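# Set the control box dial to 6

## Task

Rotate the dial on the control box until it points at 6, and make sure the control box is still upright at the end.

## Robot and tools

Robot: two arms, left_arm (base at -0.018, +0.360, 0 m) and right_arm (base at -0.012, -0.245, 0 m), each with a five-finger hand. The right arm has a right hand and the left arm a mirrored left hand. A camera stand sits behind the arms. Anything that ends up off the table fails the task.

Frames: the scene frame has its origin at table height, midway between the nominal bases, with +z up, +x out over the table and +y toward left_arm. Image left/right does not follow the arm names. Each arm reports its hand pose, and takes its offsets, in its own base frame, which is almost parallel to the scene frame. Fixed cameras and the table use the scene frame.

Hand point: a point 0.05 m in front of the palm and 0.15 m from the wrist face. Its +z runs along the straight fingers, +y comes out of the palm, and +x goes across the palm. On the right hand +x points away from the thumb; on the left hand it points toward the thumb. Straight fingers extend 0.06-0.07 m past the point and lie 0.06 m behind it in -y. A wrist bracket on the little-finger side can strike objects. Friction and sag often leave the hand 1-3 cm (up to 5 cm) from the commanded pose, usually lower. That gap alone does not mean there is contact.

Row layout (28 numbers, all in [-1, 1], both arms always included):
- Numbers 1-14 are left_arm: dx, dy, dz, rx, ry, rz, then little, ring, middle, index, thumb_bend, thumb_turn, force_limit, speed.
- Numbers 15-28 are right_arm, in the same order.
- dx, dy, dz are offsets along that arm's base axes, measured from its current "Hand target". They are not poses. 1.0 equals 0.6 m.
- rx, ry, rz form one rotation vector about the Hand target position, where 1.0 equals 180 degrees. The controller limits each step's commanded orientation to within 40 degrees of the measured one.
- Sending six zeros re-requests the current Hand target. Repeating an offset moves the target further.
- Finger and thumb targets are absolute: +1 is open or straight, -1 is closed. For thumb_turn, -1 places the thumb in front of the palm, opposite the fingers, and +1 places it beside the palm.
- force_limit runs from -1 (about 0 N) to +1 (10 N, or 15 N for the two thumb motors).
- speed rises from near 0 at -1 to full at +0.48 and stays full up to +1.
- The hand numbers are never optional. To keep a hand as it is, resend the last eight numbers you sent it. If you have sent none yet, use hand_measured plus hand_force_limit and hand_speed.

execute_actions(actions, cameras): actions is a list of actions. Each action has up to 15 rows at 1/30 s per row, and the last row is held to fill 15 steps. Every row in an action is measured from that action's starting Hand target. Images appear only when actions is empty or cameras names them. Use ["all"] for every camera, or names such as cam_head_left, cam_head_right, cam_high, cam_low, cam_left_wrist, cam_right_wrist.

move(target, speed, blend, blocking, cameras): drives each hand point in a straight line to the offset given in target. target is one 28-number row or a list of up to 15 rows. All rows count from the same starting Hand targets. speed is in m/s (0.002 to 4.3, default 0.25), and turning speed is limited to twice that in rad/s. blend is a corner radius in m, where 0 means stop at each row. A move lasts 0.5 to 10 s and does not avoid obstacles or the other arm. Avoid paths that pass near an arm's own base. The result adds a "move:" line with outcomes such as done, off_target, moving, held or fault. It can also show limits=paced (the pose was clipped) or limits=held (steps were withheld). done means the arm is within 10 mm and 2 degrees of its target. Neither done nor off_target says anything about contact.

wait(seconds 0-10, cameras) lets time run while each arm holds its command. stop(cameras) brakes a running move. zoom_image(camera, region [x0,y0,x1,y1] pixels, at most 504 x 504) enlarges part of a recent image. show_instructions() shows the reference pages. finished_scene(scene=1) ends the scene, and the dial must stay at 6 without the robot.

Result lines:
- end_effector_position (m) and end_effector_quat_wxyz are given in the arm's base frame.
- Hand target is the commanded pose after clipping.
- hand_measured, hand_stopped_by (moving, target, force, stalled, fault) and hand_load_n (N at the fingertip, positive when the finger is pushed open) each list six values in motor order.
- A lost grip shows up as hand_load_n falling toward 0.
- Joint torques include the arm's own weight. Joint velocities may read "within noise".
- MOTOR HOT warns of overheating. At 100 °C the arm goes limp for 30-60 s (OVER-TEMPERATURE FAULT).

Gripping: with the thumb turned in front of the palm, the hand can hold objects 0.035-0.065 m thick, or a handle down to 0.025 m. A motor moves only when its target changes by at least 0.002. To squeeze harder, raise force_limit and also send a more-closed target. For a gentle grip, close at speed -0.94 or lower.

Cautions:
- Move slowly near contact. Faster moves and targets set further past contact press harder.
- Do not hit the table or fixed things hard, and do not tip the box.
- Keep the arms and hands clear of each other.
- Avoid overloading fingers when twisting the dial.
- End a push by commanding back past the hand point.
- Do not hold a stretched-out arm or push for long, as the motors heat up.

Each tool is called after ">>>" in YAML: its name, and indented under it one key for each argument.

Reference images:

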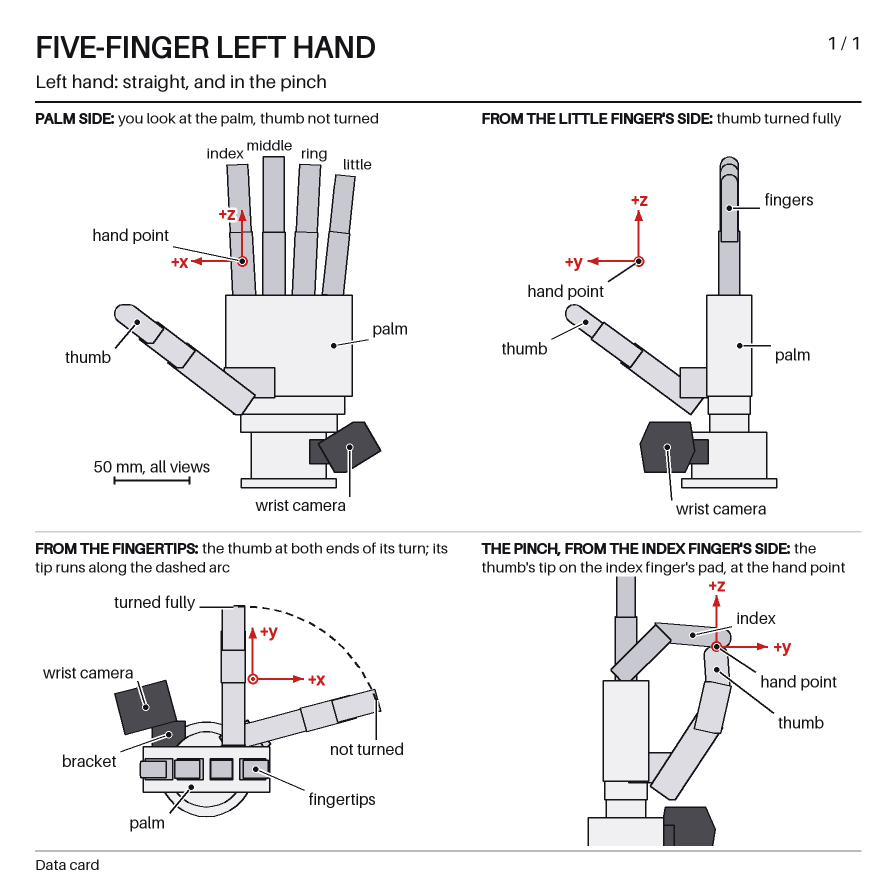

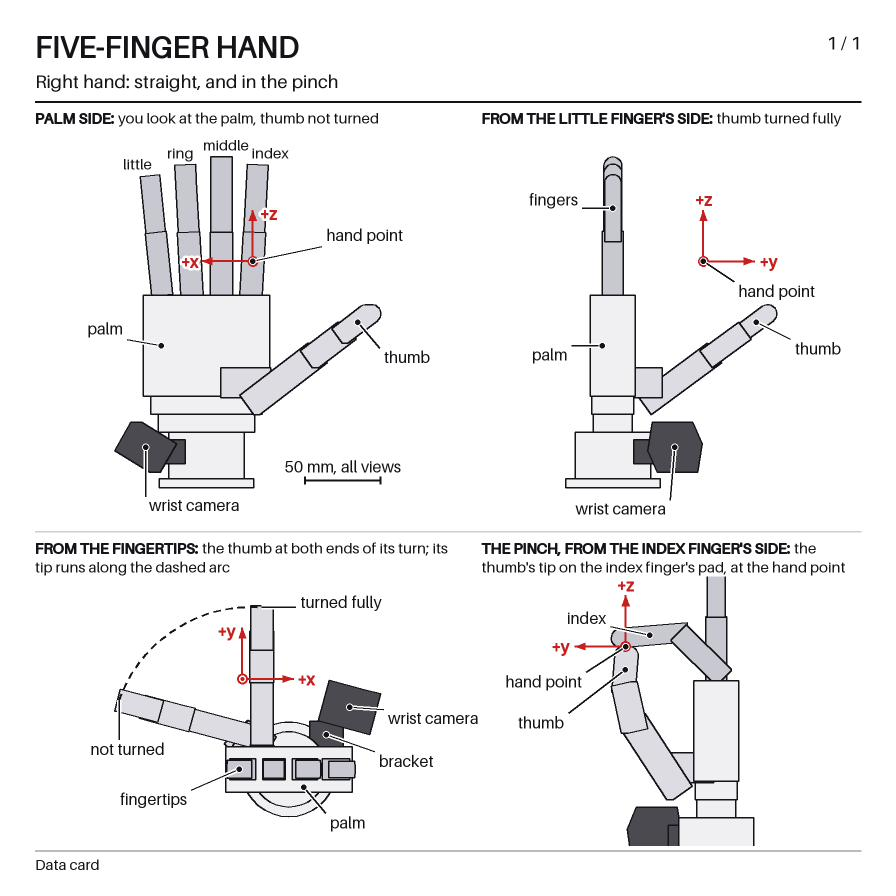

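## Session

>>> execute_actions:
  actions: []

Scene clock: 0.00 s.
left_arm: end_effector_position=(+0.1276, +0.1790, +0.1840) hand_measured=(+1.000, +1.000, +1.000, +1.000, +1.000, +1.000) hand_load_n=(+0.0, +0.0, +0.0, +0.0, +0.0, -0.5) hand_stopped_by=(target, target, target, target, target, target) hand_force_limit=0.00 hand_speed=-0.80 end_effector_quat_wxyz=(+0.025, +0.971, -0.210, -0.110) | right_arm: end_effector_position=(+0.2234, +0.4196, +0.3104) hand_measured=(+1.000, +1.000, +1.000, +1.000, +1.000, +1.000) hand_load_n=(+0.0, +0.0, +0.0, +0.0, +0.0, +0.0) hand_stopped_by=(target, target, target, target, target, target) hand_force_limit=0.00 hand_speed=-0.80 end_effector_quat_wxyz=(-0.356, +0.890, -0.220, +0.182)
Joint positions: left_arm=[0.975 1.153 1.003 -1.55 -0.185 -0.181] | right_arm=[1.099 1.185 1.276 -0.853 0.177 -0.063]
Joint velocities: within noise
Joint torques (N m): no reading
Heat: left arm: hottest waist 38 °C; right arm: hottest shoulder 39 °C.
Hand target: left_arm +0.1324, +0.1861, +0.1926; +0.011, +0.972, -0.209, -0.104 | right_arm +0.2263, +0.4253, +0.3277; -0.372, +0.882, -0.220, +0.186

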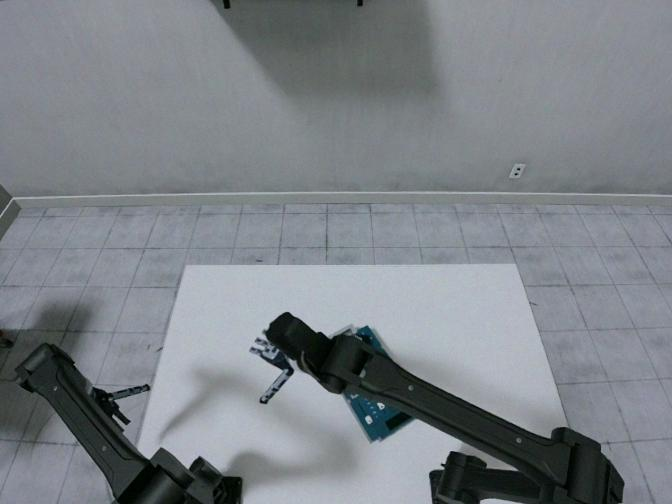

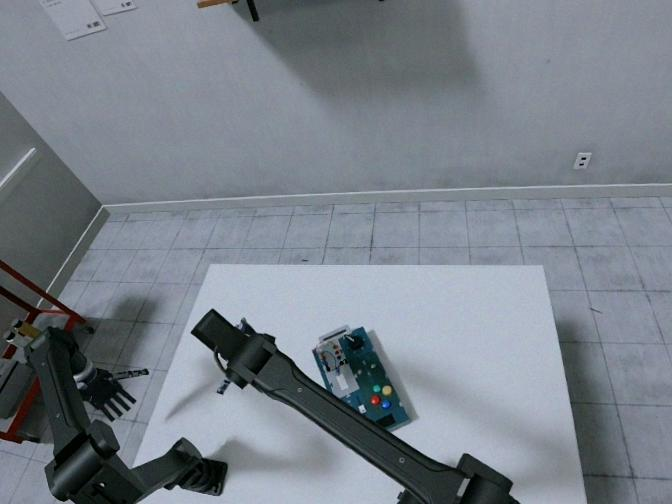

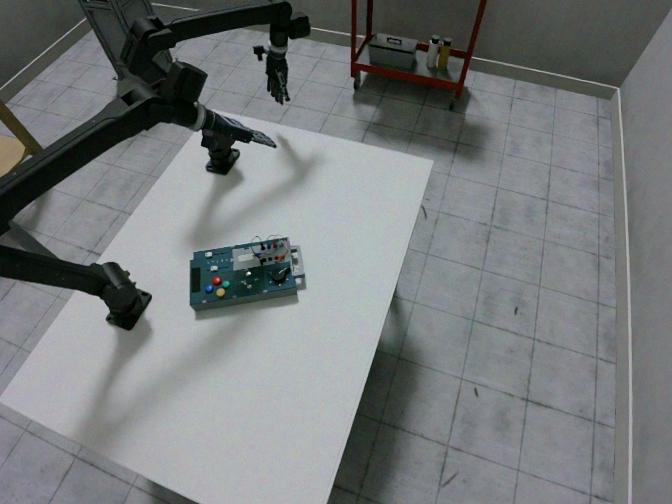

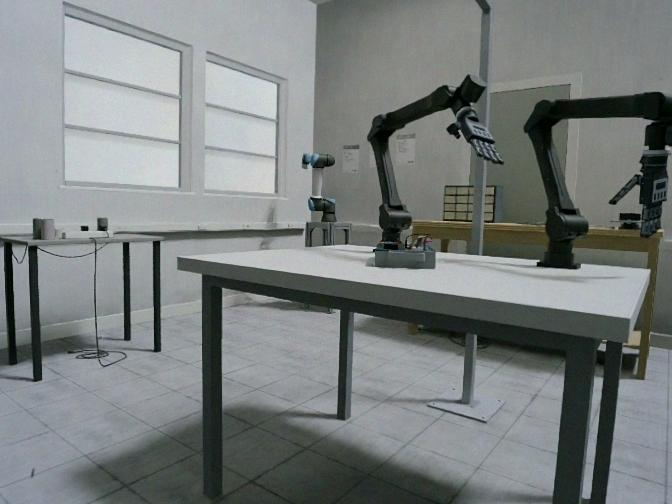

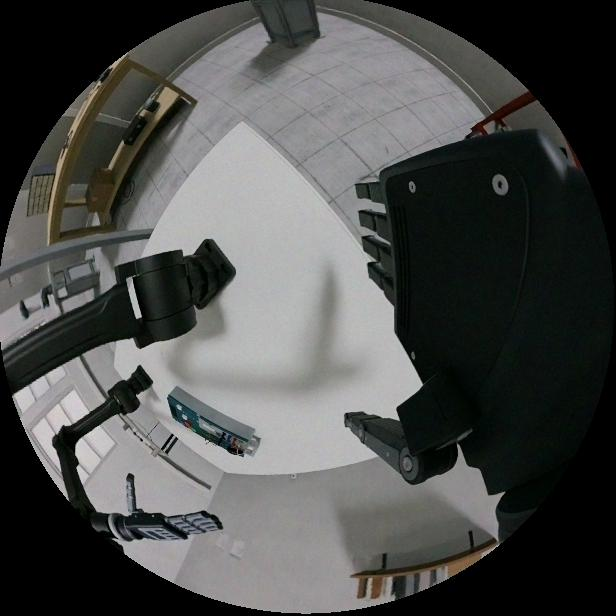

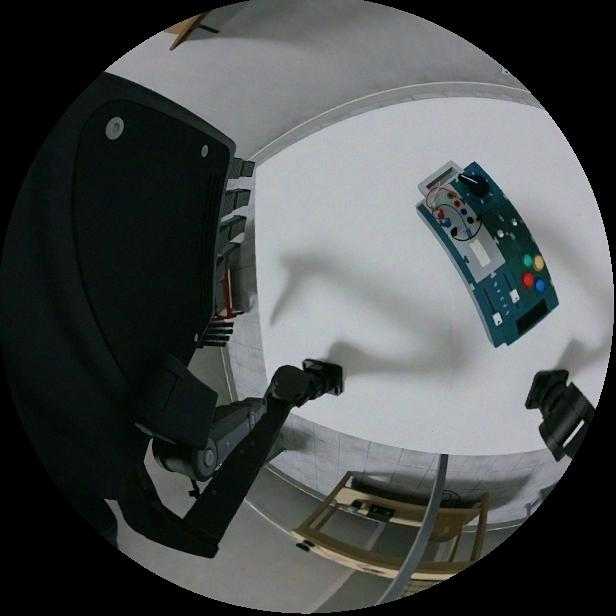

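>>> zoom_image:
  camera: "cam_high"
  region: [180, 220, 320, 320]

>>> zoom_image:
  camera: "cam_head_right"
  region: [300, 310, 420, 430]

>>> zoom_image:
  camera: "cam_right_wrist"
  region: [400, 150, 570, 350]

>>> zoom_image:
  camera: "cam_high"
  region: [255, 240, 315, 300]

Scaled by 3.600 from the camera's 672x504 image, which has a finer 960x720 frame.

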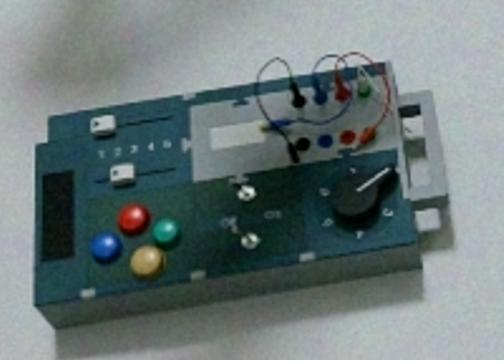

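Scaled by 4.200 from the camera's 672x504 image, which has a finer 960x720 frame.

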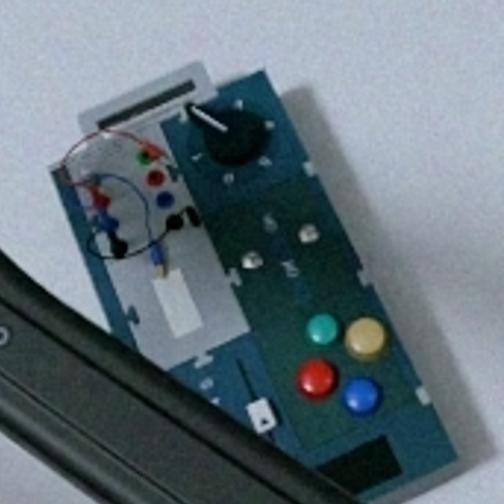

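Scaled by 2.520 from the camera's 616x616 image, which has a finer 880x880 frame.

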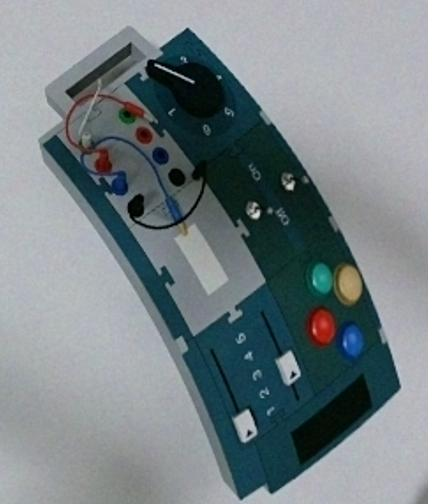

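Scaled by 8.400 from the camera's 672x504 image, which has a finer 960x720 frame.

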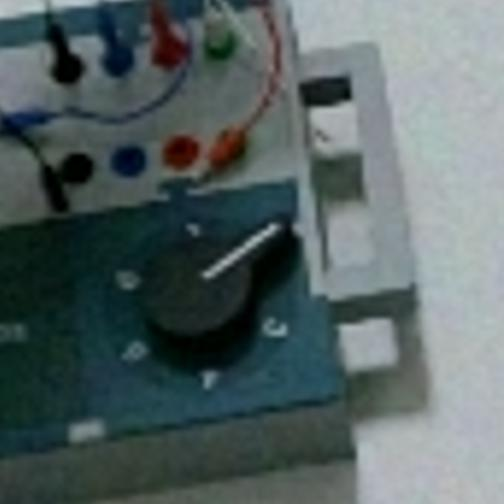

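>>> zoom_image:
  camera: "cam_right_wrist"
  region: [445, 155, 505, 215]

>>> zoom_image:
  camera: "cam_head_right"
  region: [335, 325, 375, 365]

>>> zoom_image:
  camera: "cam_low"
  region: [360, 220, 450, 280]

Scaled by 8.400 from the camera's 616x616 image, which has a finer 880x880 frame.

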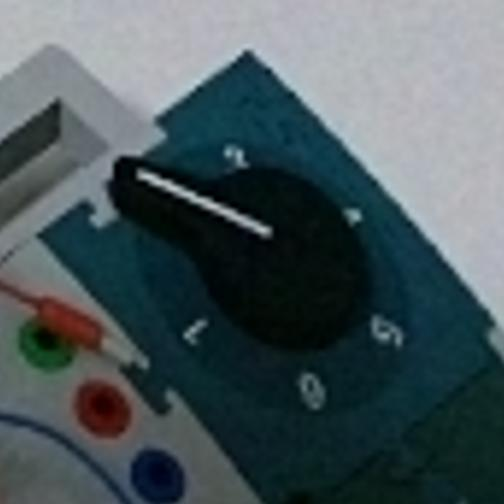

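Scaled by 12.600 from the camera's 672x504 image, which has a finer 960x720 frame.

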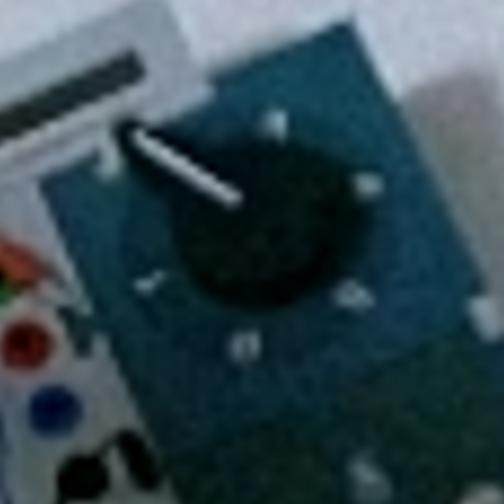

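Scaled by 5.600 from the camera's 672x504 image, which has a finer 960x720 frame.

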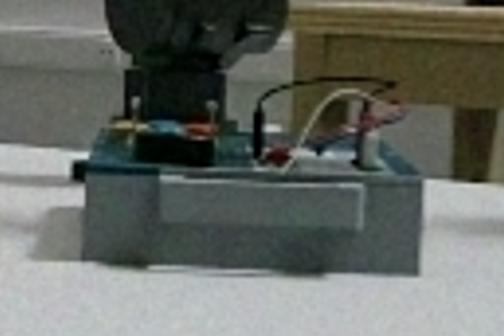

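>>> move:
  target: [0,0,0,0,0,0, 1,1,1,1,1,1, 0,-0.8, 0.1623,-0.3468,-0.18,-0.0922,0.1718,-0.1677, -1,-1,-1,1,1,-1, -0.5,0.0]
  speed: 0.2
  cameras: ["all"]

Scene clock: 9.90 s.
left_arm: end_effector_position=(+0.1276, +0.1790, +0.1840) hand_measured=(+1.000, +1.000, +1.000, +1.000, +1.000, +1.000) hand_load_n=(+0.0, +0.0, +0.0, +0.0, +0.0, +0.0) hand_stopped_by=(target, target, target, target, target, target) hand_force_limit=0.00 hand_speed=-0.80 end_effector_quat_wxyz=(+0.025, +0.971, -0.210, -0.110) | right_arm: end_effector_position=(+0.3243, +0.2196, +0.2203) hand_measured=(-1.000, -1.000, -1.000, +1.000, +1.000, -1.000) hand_load_n=(+0.0, +0.0, +0.0, -0.5, +0.0, +0.0) hand_stopped_by=(target, target, target, target, target, target) hand_force_limit=-0.50 hand_speed=0.00 end_effector_quat_wxyz=(-0.118, +0.855, -0.500, +0.069)
Joint positions: left_arm=[0.975 1.153 1.003 -1.55 -0.185 -0.181] | right_arm=[0.518 1.321 1.27 -1.245 0.001 0.004]
Joint torques (N m): left_arm=[0.32 -6.01 10.03 -0.16 -0.19 0.09] | right_arm=[0.73 -9.82 9.2 0.58 -0.04 0.03]
Heat: left arm: hottest waist 38 °C; right arm: hottest shoulder 39 °C.
Hand target: left_arm +0.1324, +0.1861, +0.1926; +0.011, +0.972, -0.209, -0.104 | right_arm +0.3236, +0.2172, +0.2196; -0.112, +0.856, -0.500, +0.065
Off the commanded pose: left_arm 0.012 m, 2 deg | right_arm 0.003 m, 1 deg.
move: off_target (left_arm)
camera_calibration:
cam_right_wrist: T_world_to_cam=[[-0.670734, -0.703705, -0.234338, 0.423282], [-0.710826, 0.519683, 0.473979, 0.00411715], [-0.21176, 0.484488, -0.848781, 0.262209], [0, 0, 0, 1]] pos_world=[0.342362, 0.168689, 0.319798]

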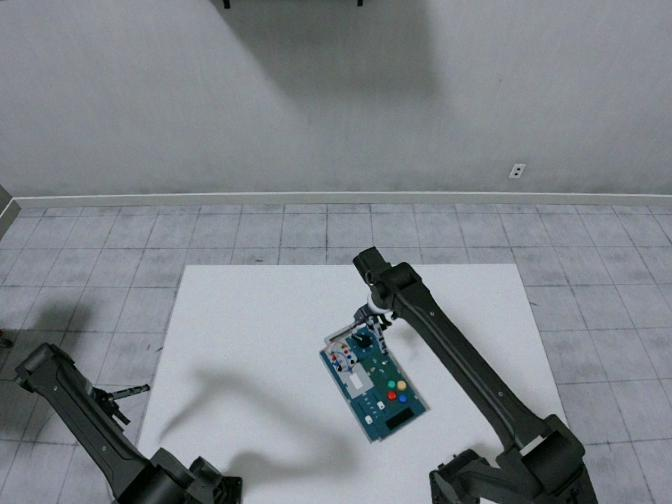

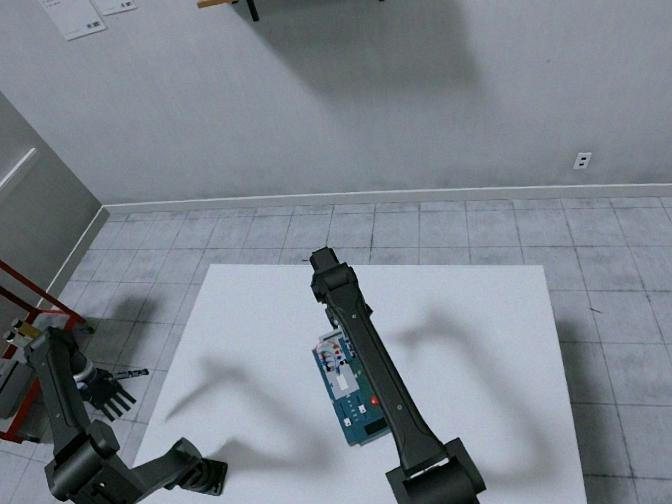

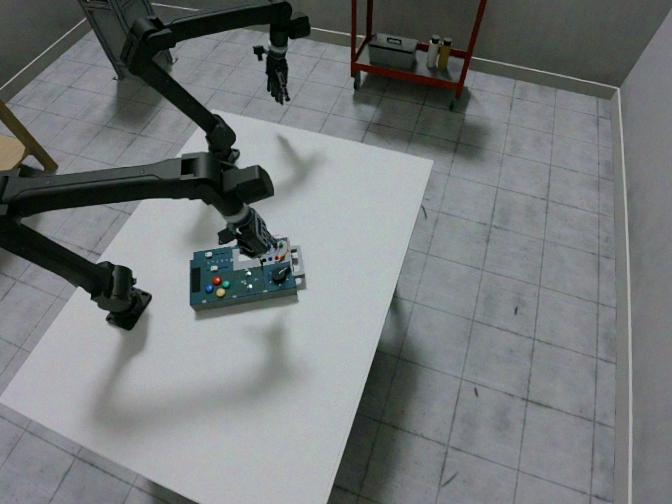

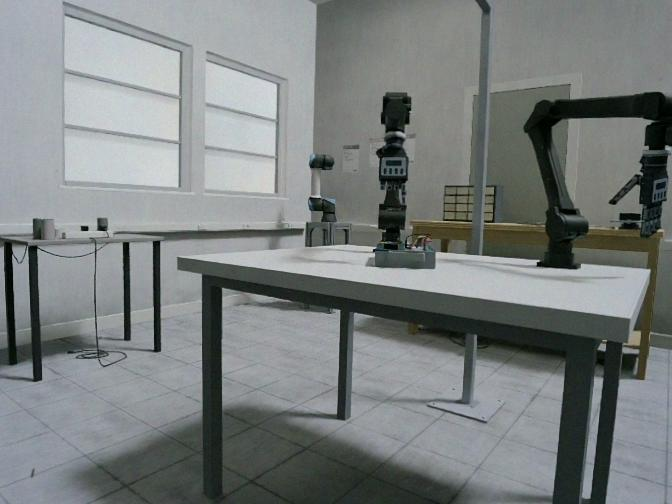

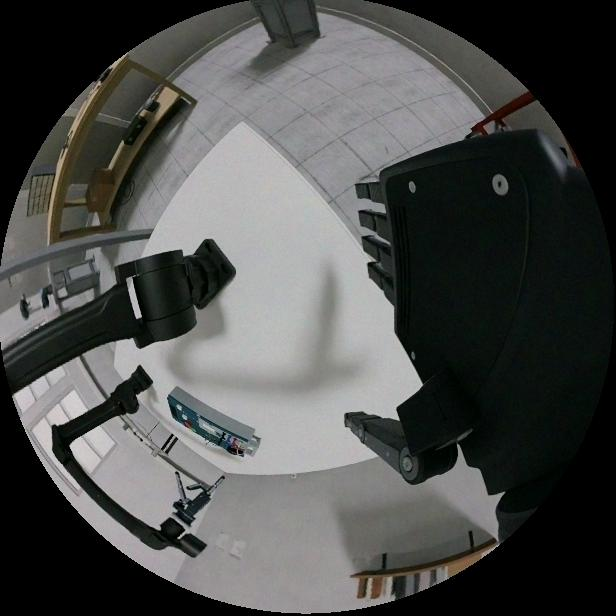

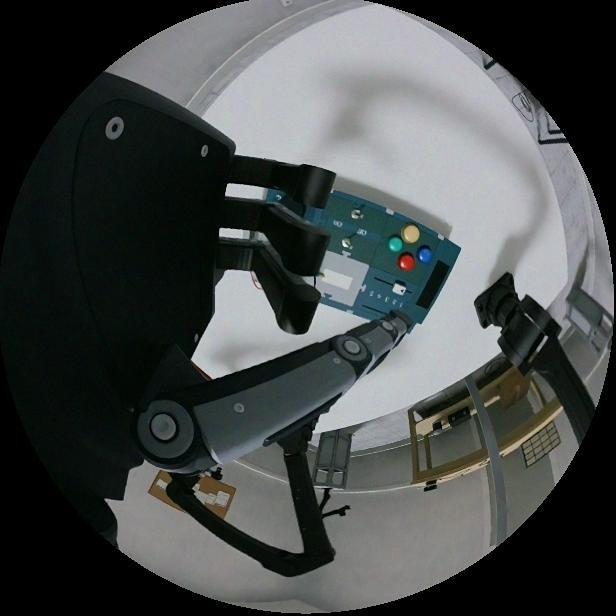

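>>> zoom_image:
  camera: "cam_high"
  region: [225, 200, 325, 300]

>>> zoom_image:
  camera: "cam_head_left"
  region: [320, 280, 420, 380]

>>> zoom_image:
  camera: "cam_low"
  region: [350, 140, 470, 280]

>>> zoom_image:
  camera: "cam_right_wrist"
  region: [210, 140, 370, 340]

Scaled by 5.040 from the camera's 672x504 image, which has a finer 960x720 frame.

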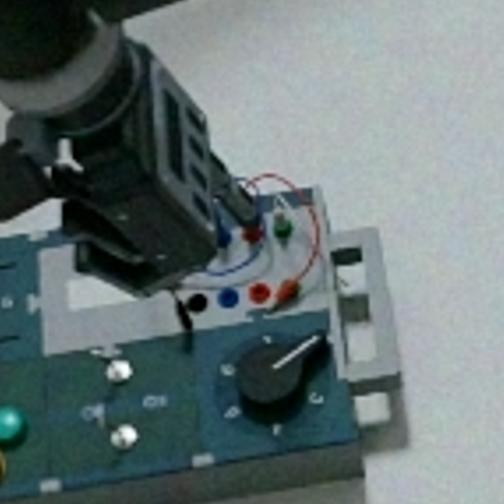

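Scaled by 5.040 from the camera's 672x504 image, which has a finer 960x720 frame.

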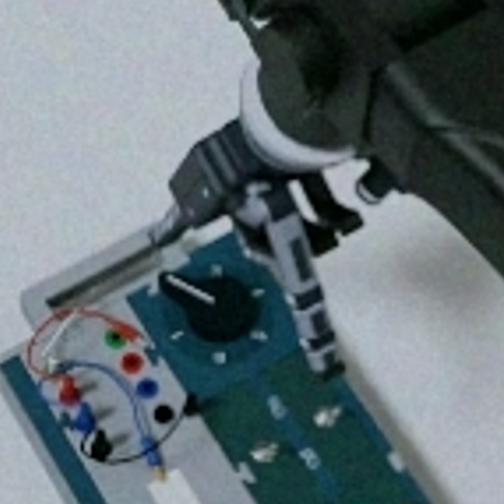

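Scaled by 3.600 from the camera's 672x504 image, which has a finer 960x720 frame.

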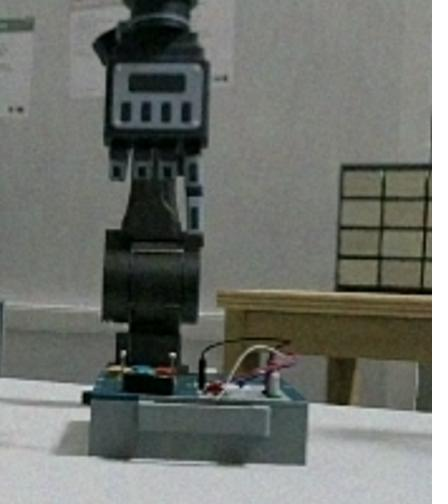

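Scaled by 2.520 from the camera's 616x616 image, which has a finer 880x880 frame.

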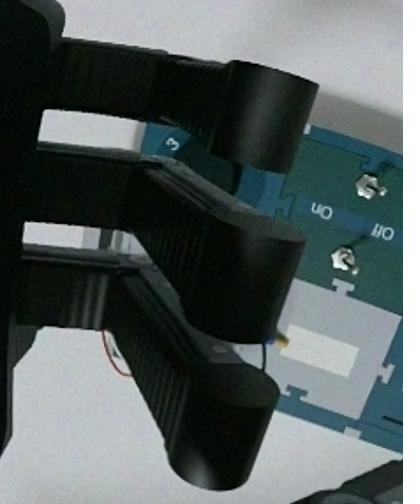

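>>> zoom_image:
  camera: "cam_head_left"
  region: [340, 300, 390, 350]

>>> zoom_image:
  camera: "cam_high"
  region: [250, 225, 300, 295]

Scaled by 10.080 from the camera's 672x504 image, which has a finer 960x720 frame.

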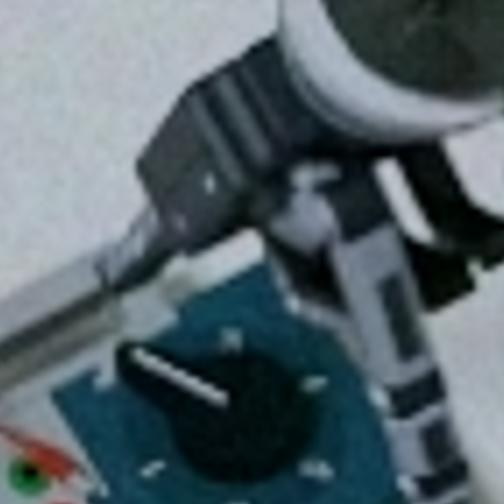

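Scaled by 7.200 from the camera's 672x504 image, which has a finer 960x720 frame.

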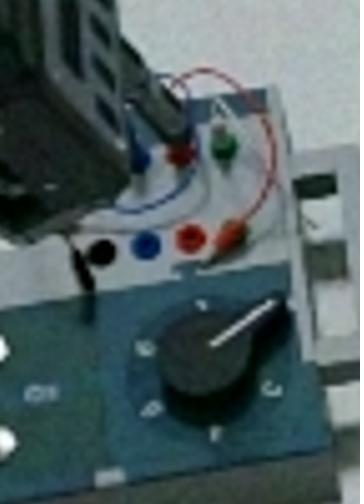

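>>> move:
  target: [0,0,0,0,0,0, 1,1,1,1,1,1, 0,-0.8, 0,0,-0.125,0,0,0, -1,-1,-1,1,1,-1, -0.5,0.0]
  speed: 0.1
  cameras: ["cam_head_left","cam_high","cam_low","cam_right_wrist"]

>>> zoom_image:
  camera: "cam_high"
  region: [245, 220, 315, 290]

>>> zoom_image:
  camera: "cam_head_left"
  region: [330, 300, 400, 370]

>>> zoom_image:
  camera: "cam_low"
  region: [365, 200, 445, 280]

Scene clock: 12.83 s.
left_arm: end_effector_position=(+0.1276, +0.1790, +0.1840) hand_measured=(+1.000, +1.000, +1.000, +1.000, +1.000, +1.000) hand_load_n=(+0.0, +0.0, +0.0, +0.5, +0.0, +0.0) hand_stopped_by=(target, target, target, target, target, target) hand_force_limit=0.00 hand_speed=-0.80 end_effector_quat_wxyz=(+0.025, +0.971, -0.210, -0.110) | right_arm: end_effector_position=(+0.3205, +0.2175, +0.1488) hand_measured=(-1.000, -1.000, -1.000, +1.000, +1.000, -1.000) hand_load_n=(+0.0, +0.0, +0.0, +0.0, +0.0, +0.0) hand_stopped_by=(target, target, target, target, target, target) hand_force_limit=-0.50 hand_speed=0.00 end_effector_quat_wxyz=(-0.110, +0.856, -0.500, +0.064)
Joint positions: left_arm=[0.975 1.153 1.003 -1.55 -0.185 -0.181] | right_arm=[0.518 1.35 1.109 -1.073 0.001 0.004]
Joint torques (N m): left_arm=[-0.03 -5.95 10 -0.14 -0.2 0.07] | right_arm=[0.97 -9.35 8.29 1.55 -0.09 0.02]
Heat: left arm: hottest waist 38 °C; right arm: hottest shoulder 39 °C.
Hand target: left_arm +0.1324, +0.1861, +0.1926; +0.011, +0.972, -0.209, -0.104 | right_arm +0.3236, +0.2172, +0.1446; -0.112, +0.856, -0.500, +0.065
Off the commanded pose: left_arm 0.012 m, 2 deg | right_arm 0.005 m, 0 deg.
move: off_target (left_arm)
camera_calibration:
cam_right_wrist: T_world_to_cam=[[-0.674307, -0.705746, -0.21733, 0.401504], [-0.70317, 0.52377, 0.480851, 0.0320838], [-0.225528, 0.477061, -0.849441, 0.207855], [0, 0, 0, 1]] pos_world=[0.340175, 0.167396, 0.248392]
Images, in order (width x height): cam_head_left 672x504, cam_high 672x504, cam_low 672x504, cam_right_wrist 616x616.

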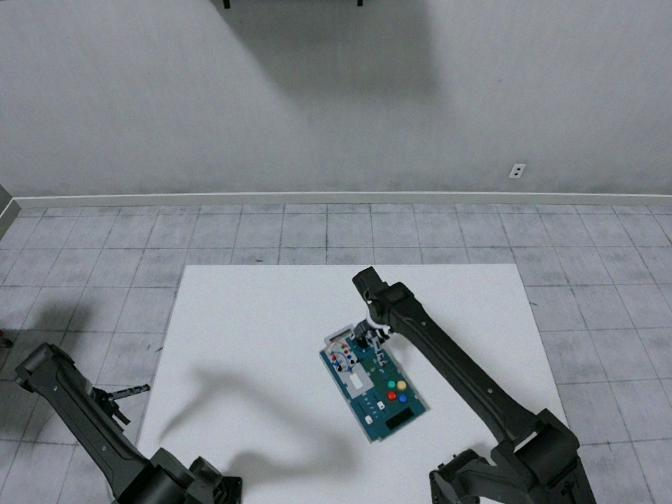

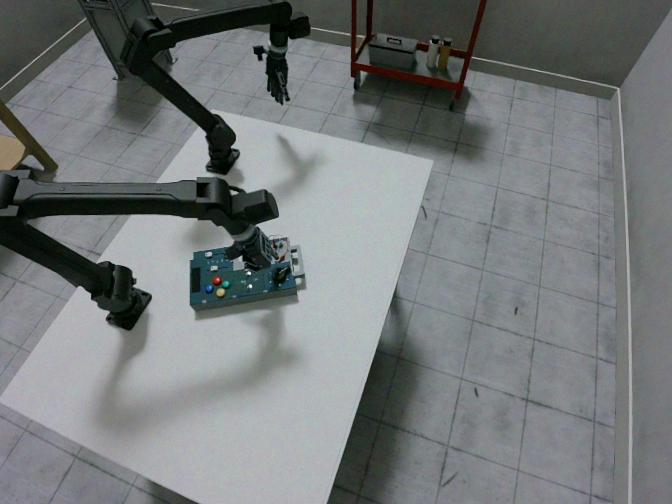

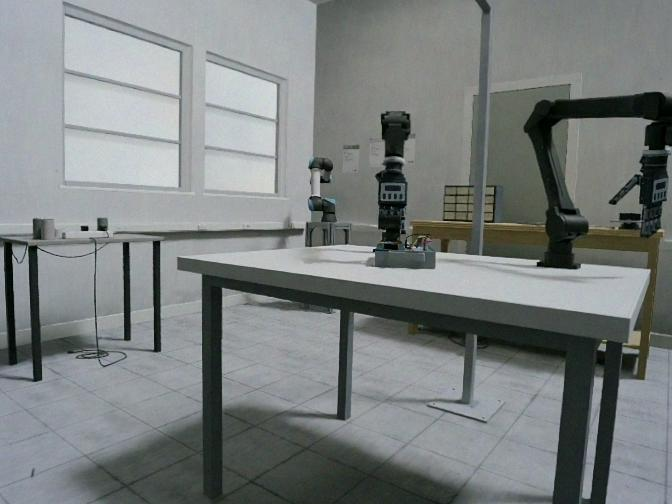

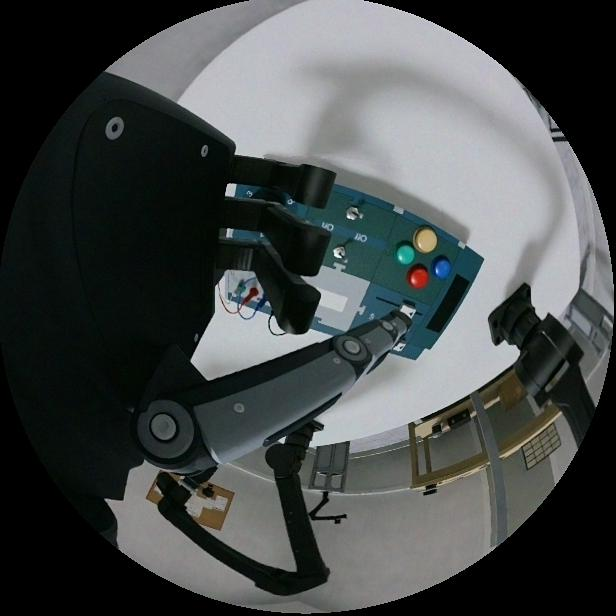

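Scaled by 7.200 from the camera's 672x504 image, which has a finer 960x720 frame.

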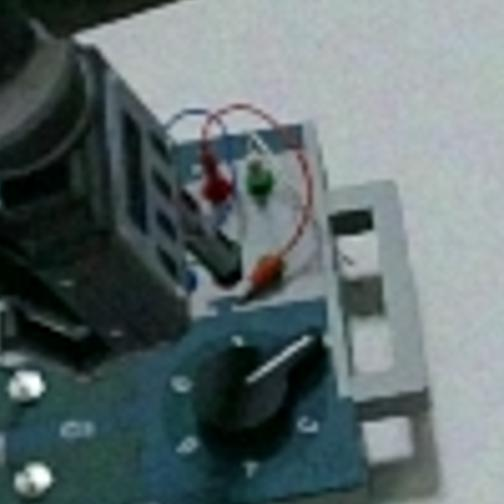

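Scaled by 7.200 from the camera's 672x504 image, which has a finer 960x720 frame.

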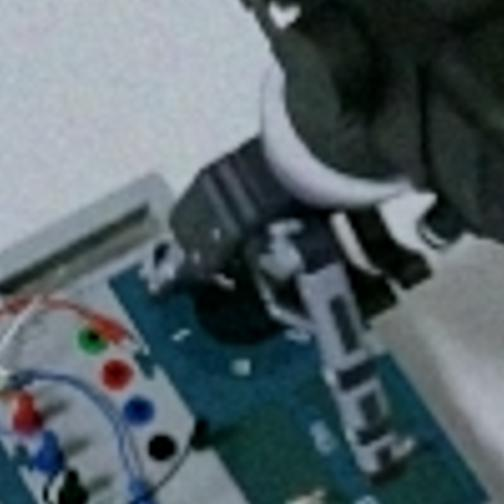

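Scaled by 6.300 from the camera's 672x504 image, which has a finer 960x720 frame.

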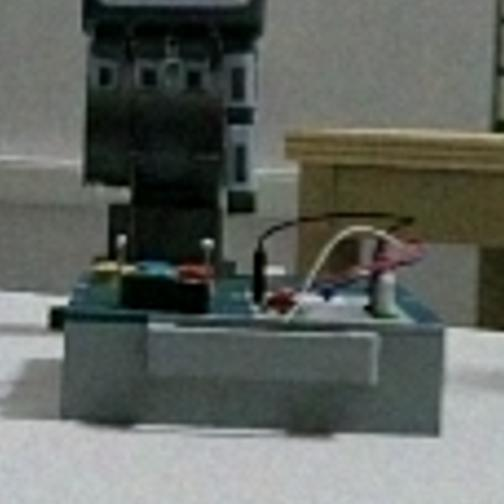

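>>> move:
  target: [0,0,0,0,0,0, 1,1,1,1,1,1, 0,-0.8, 0.0117,0.0058,-0.0627,0,0,0, -1,-1,-1,1,1,-1, -0.5,0.0]
  speed: 0.08
  cameras: ["cam_head_left","cam_high","cam_low","cam_right_wrist"]

>>> zoom_image:
  camera: "cam_high"
  region: [245, 230, 315, 300]

>>> zoom_image:
  camera: "cam_low"
  region: [365, 210, 435, 280]

>>> zoom_image:
  camera: "cam_head_left"
  region: [330, 310, 390, 370]

Scene clock: 15.37 s.
left_arm: end_effector_position=(+0.1276, +0.1790, +0.1840) hand_measured=(+1.000, +1.000, +1.000, +1.000, +1.000, +1.000) hand_load_n=(+0.0, +0.0, +0.0, +0.0, +0.0, +0.0) hand_stopped_by=(target, target, target, target, target, target) hand_force_limit=0.00 hand_speed=-0.80 end_effector_quat_wxyz=(+0.025, +0.971, -0.210, -0.110) | right_arm: end_effector_position=(+0.3277, +0.2217, +0.1114) hand_measured=(-1.000, -1.000, -1.000, +1.000, +1.000, -1.000) hand_load_n=(+0.0, +0.0, +0.0, +0.0, +0.0, +0.0) hand_stopped_by=(target, target, target, target, target, target) hand_force_limit=-0.50 hand_speed=0.00 end_effector_quat_wxyz=(-0.111, +0.856, -0.500, +0.065)
Joint positions: left_arm=[0.975 1.153 1.003 -1.55 -0.185 -0.181] | right_arm=[0.518 1.401 1.056 -0.969 0.001 0.004]
Joint torques (N m): left_arm=[0.03 -5.95 9.88 -0.24 -0.19 0.1] | right_arm=[0.79 -10.05 8.03 1.55 -0.11 0.01]
Heat: left arm: hottest waist 37 °C; right arm: hottest shoulder 39 °C.
Hand target: left_arm +0.1324, +0.1861, +0.1926; +0.011, +0.972, -0.209, -0.104 | right_arm +0.3307, +0.2207, +0.1071; -0.113, +0.856, -0.500, +0.066
Off the commanded pose: left_arm 0.012 m, 2 deg | right_arm 0.005 m, 0 deg.
move: off_target (left_arm)
camera_calibration:
cam_right_wrist: T_world_to_cam=[[-0.674166, -0.705662, -0.21804, 0.40121], [-0.703495, 0.523615, 0.480543, 0.0531872], [-0.224932, 0.477355, -0.849434, 0.175495], [0, 0, 0, 1]] pos_world=[0.347374, 0.171496, 0.210993]
Images, in order (width x height): cam_head_left 672x504, cam_high 672x504, cam_low 672x504, cam_right_wrist 616x616.

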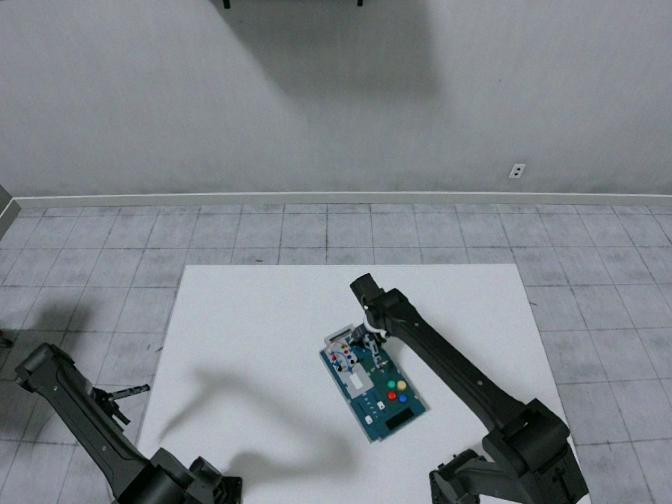

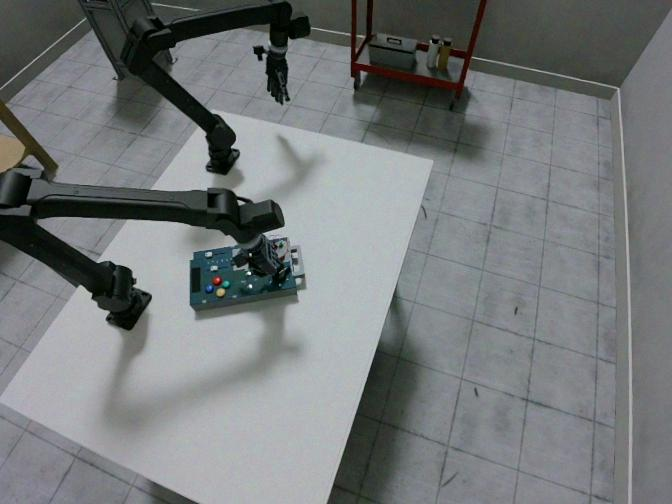

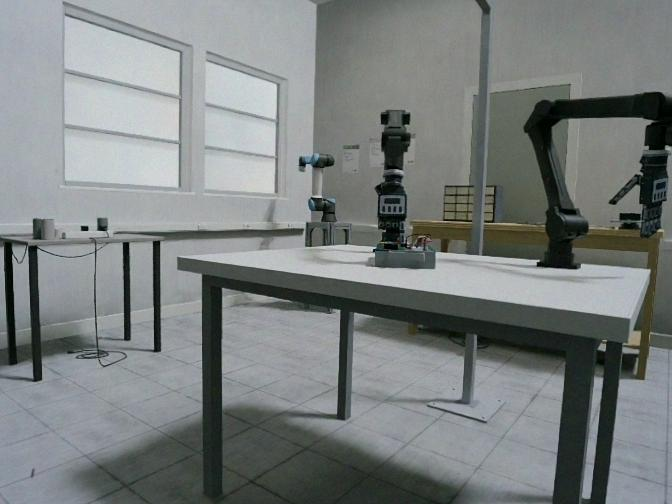

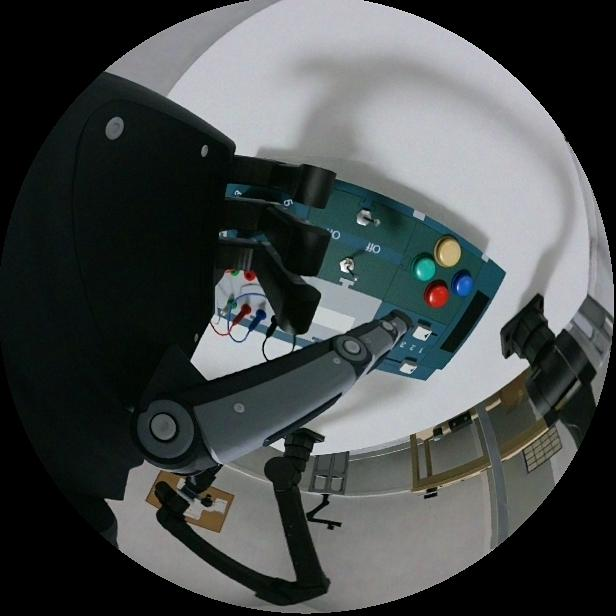

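Scaled by 7.200 from the camera's 672x504 image, which has a finer 960x720 frame.

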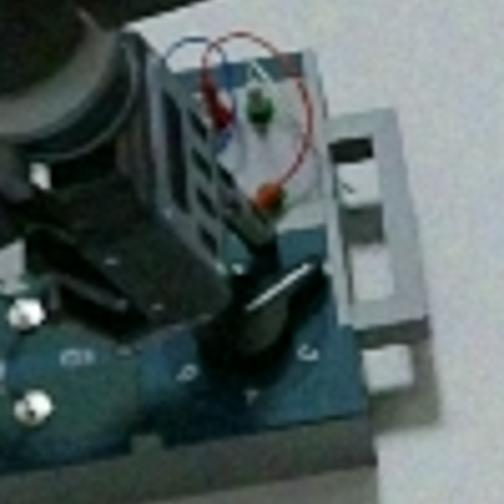

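Scaled by 7.200 from the camera's 672x504 image, which has a finer 960x720 frame.

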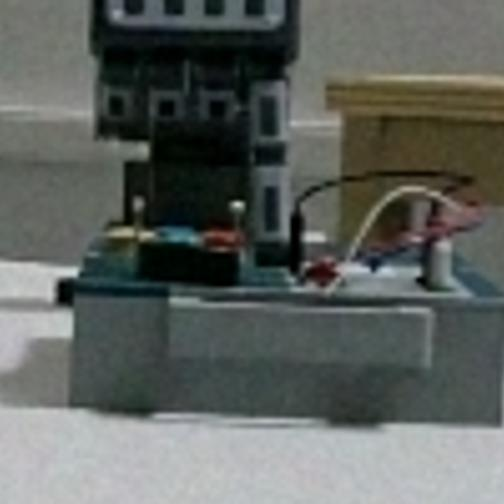

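Scaled by 8.400 from the camera's 672x504 image, which has a finer 960x720 frame.

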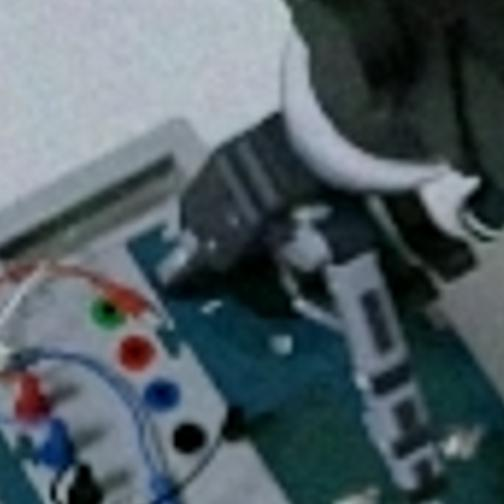

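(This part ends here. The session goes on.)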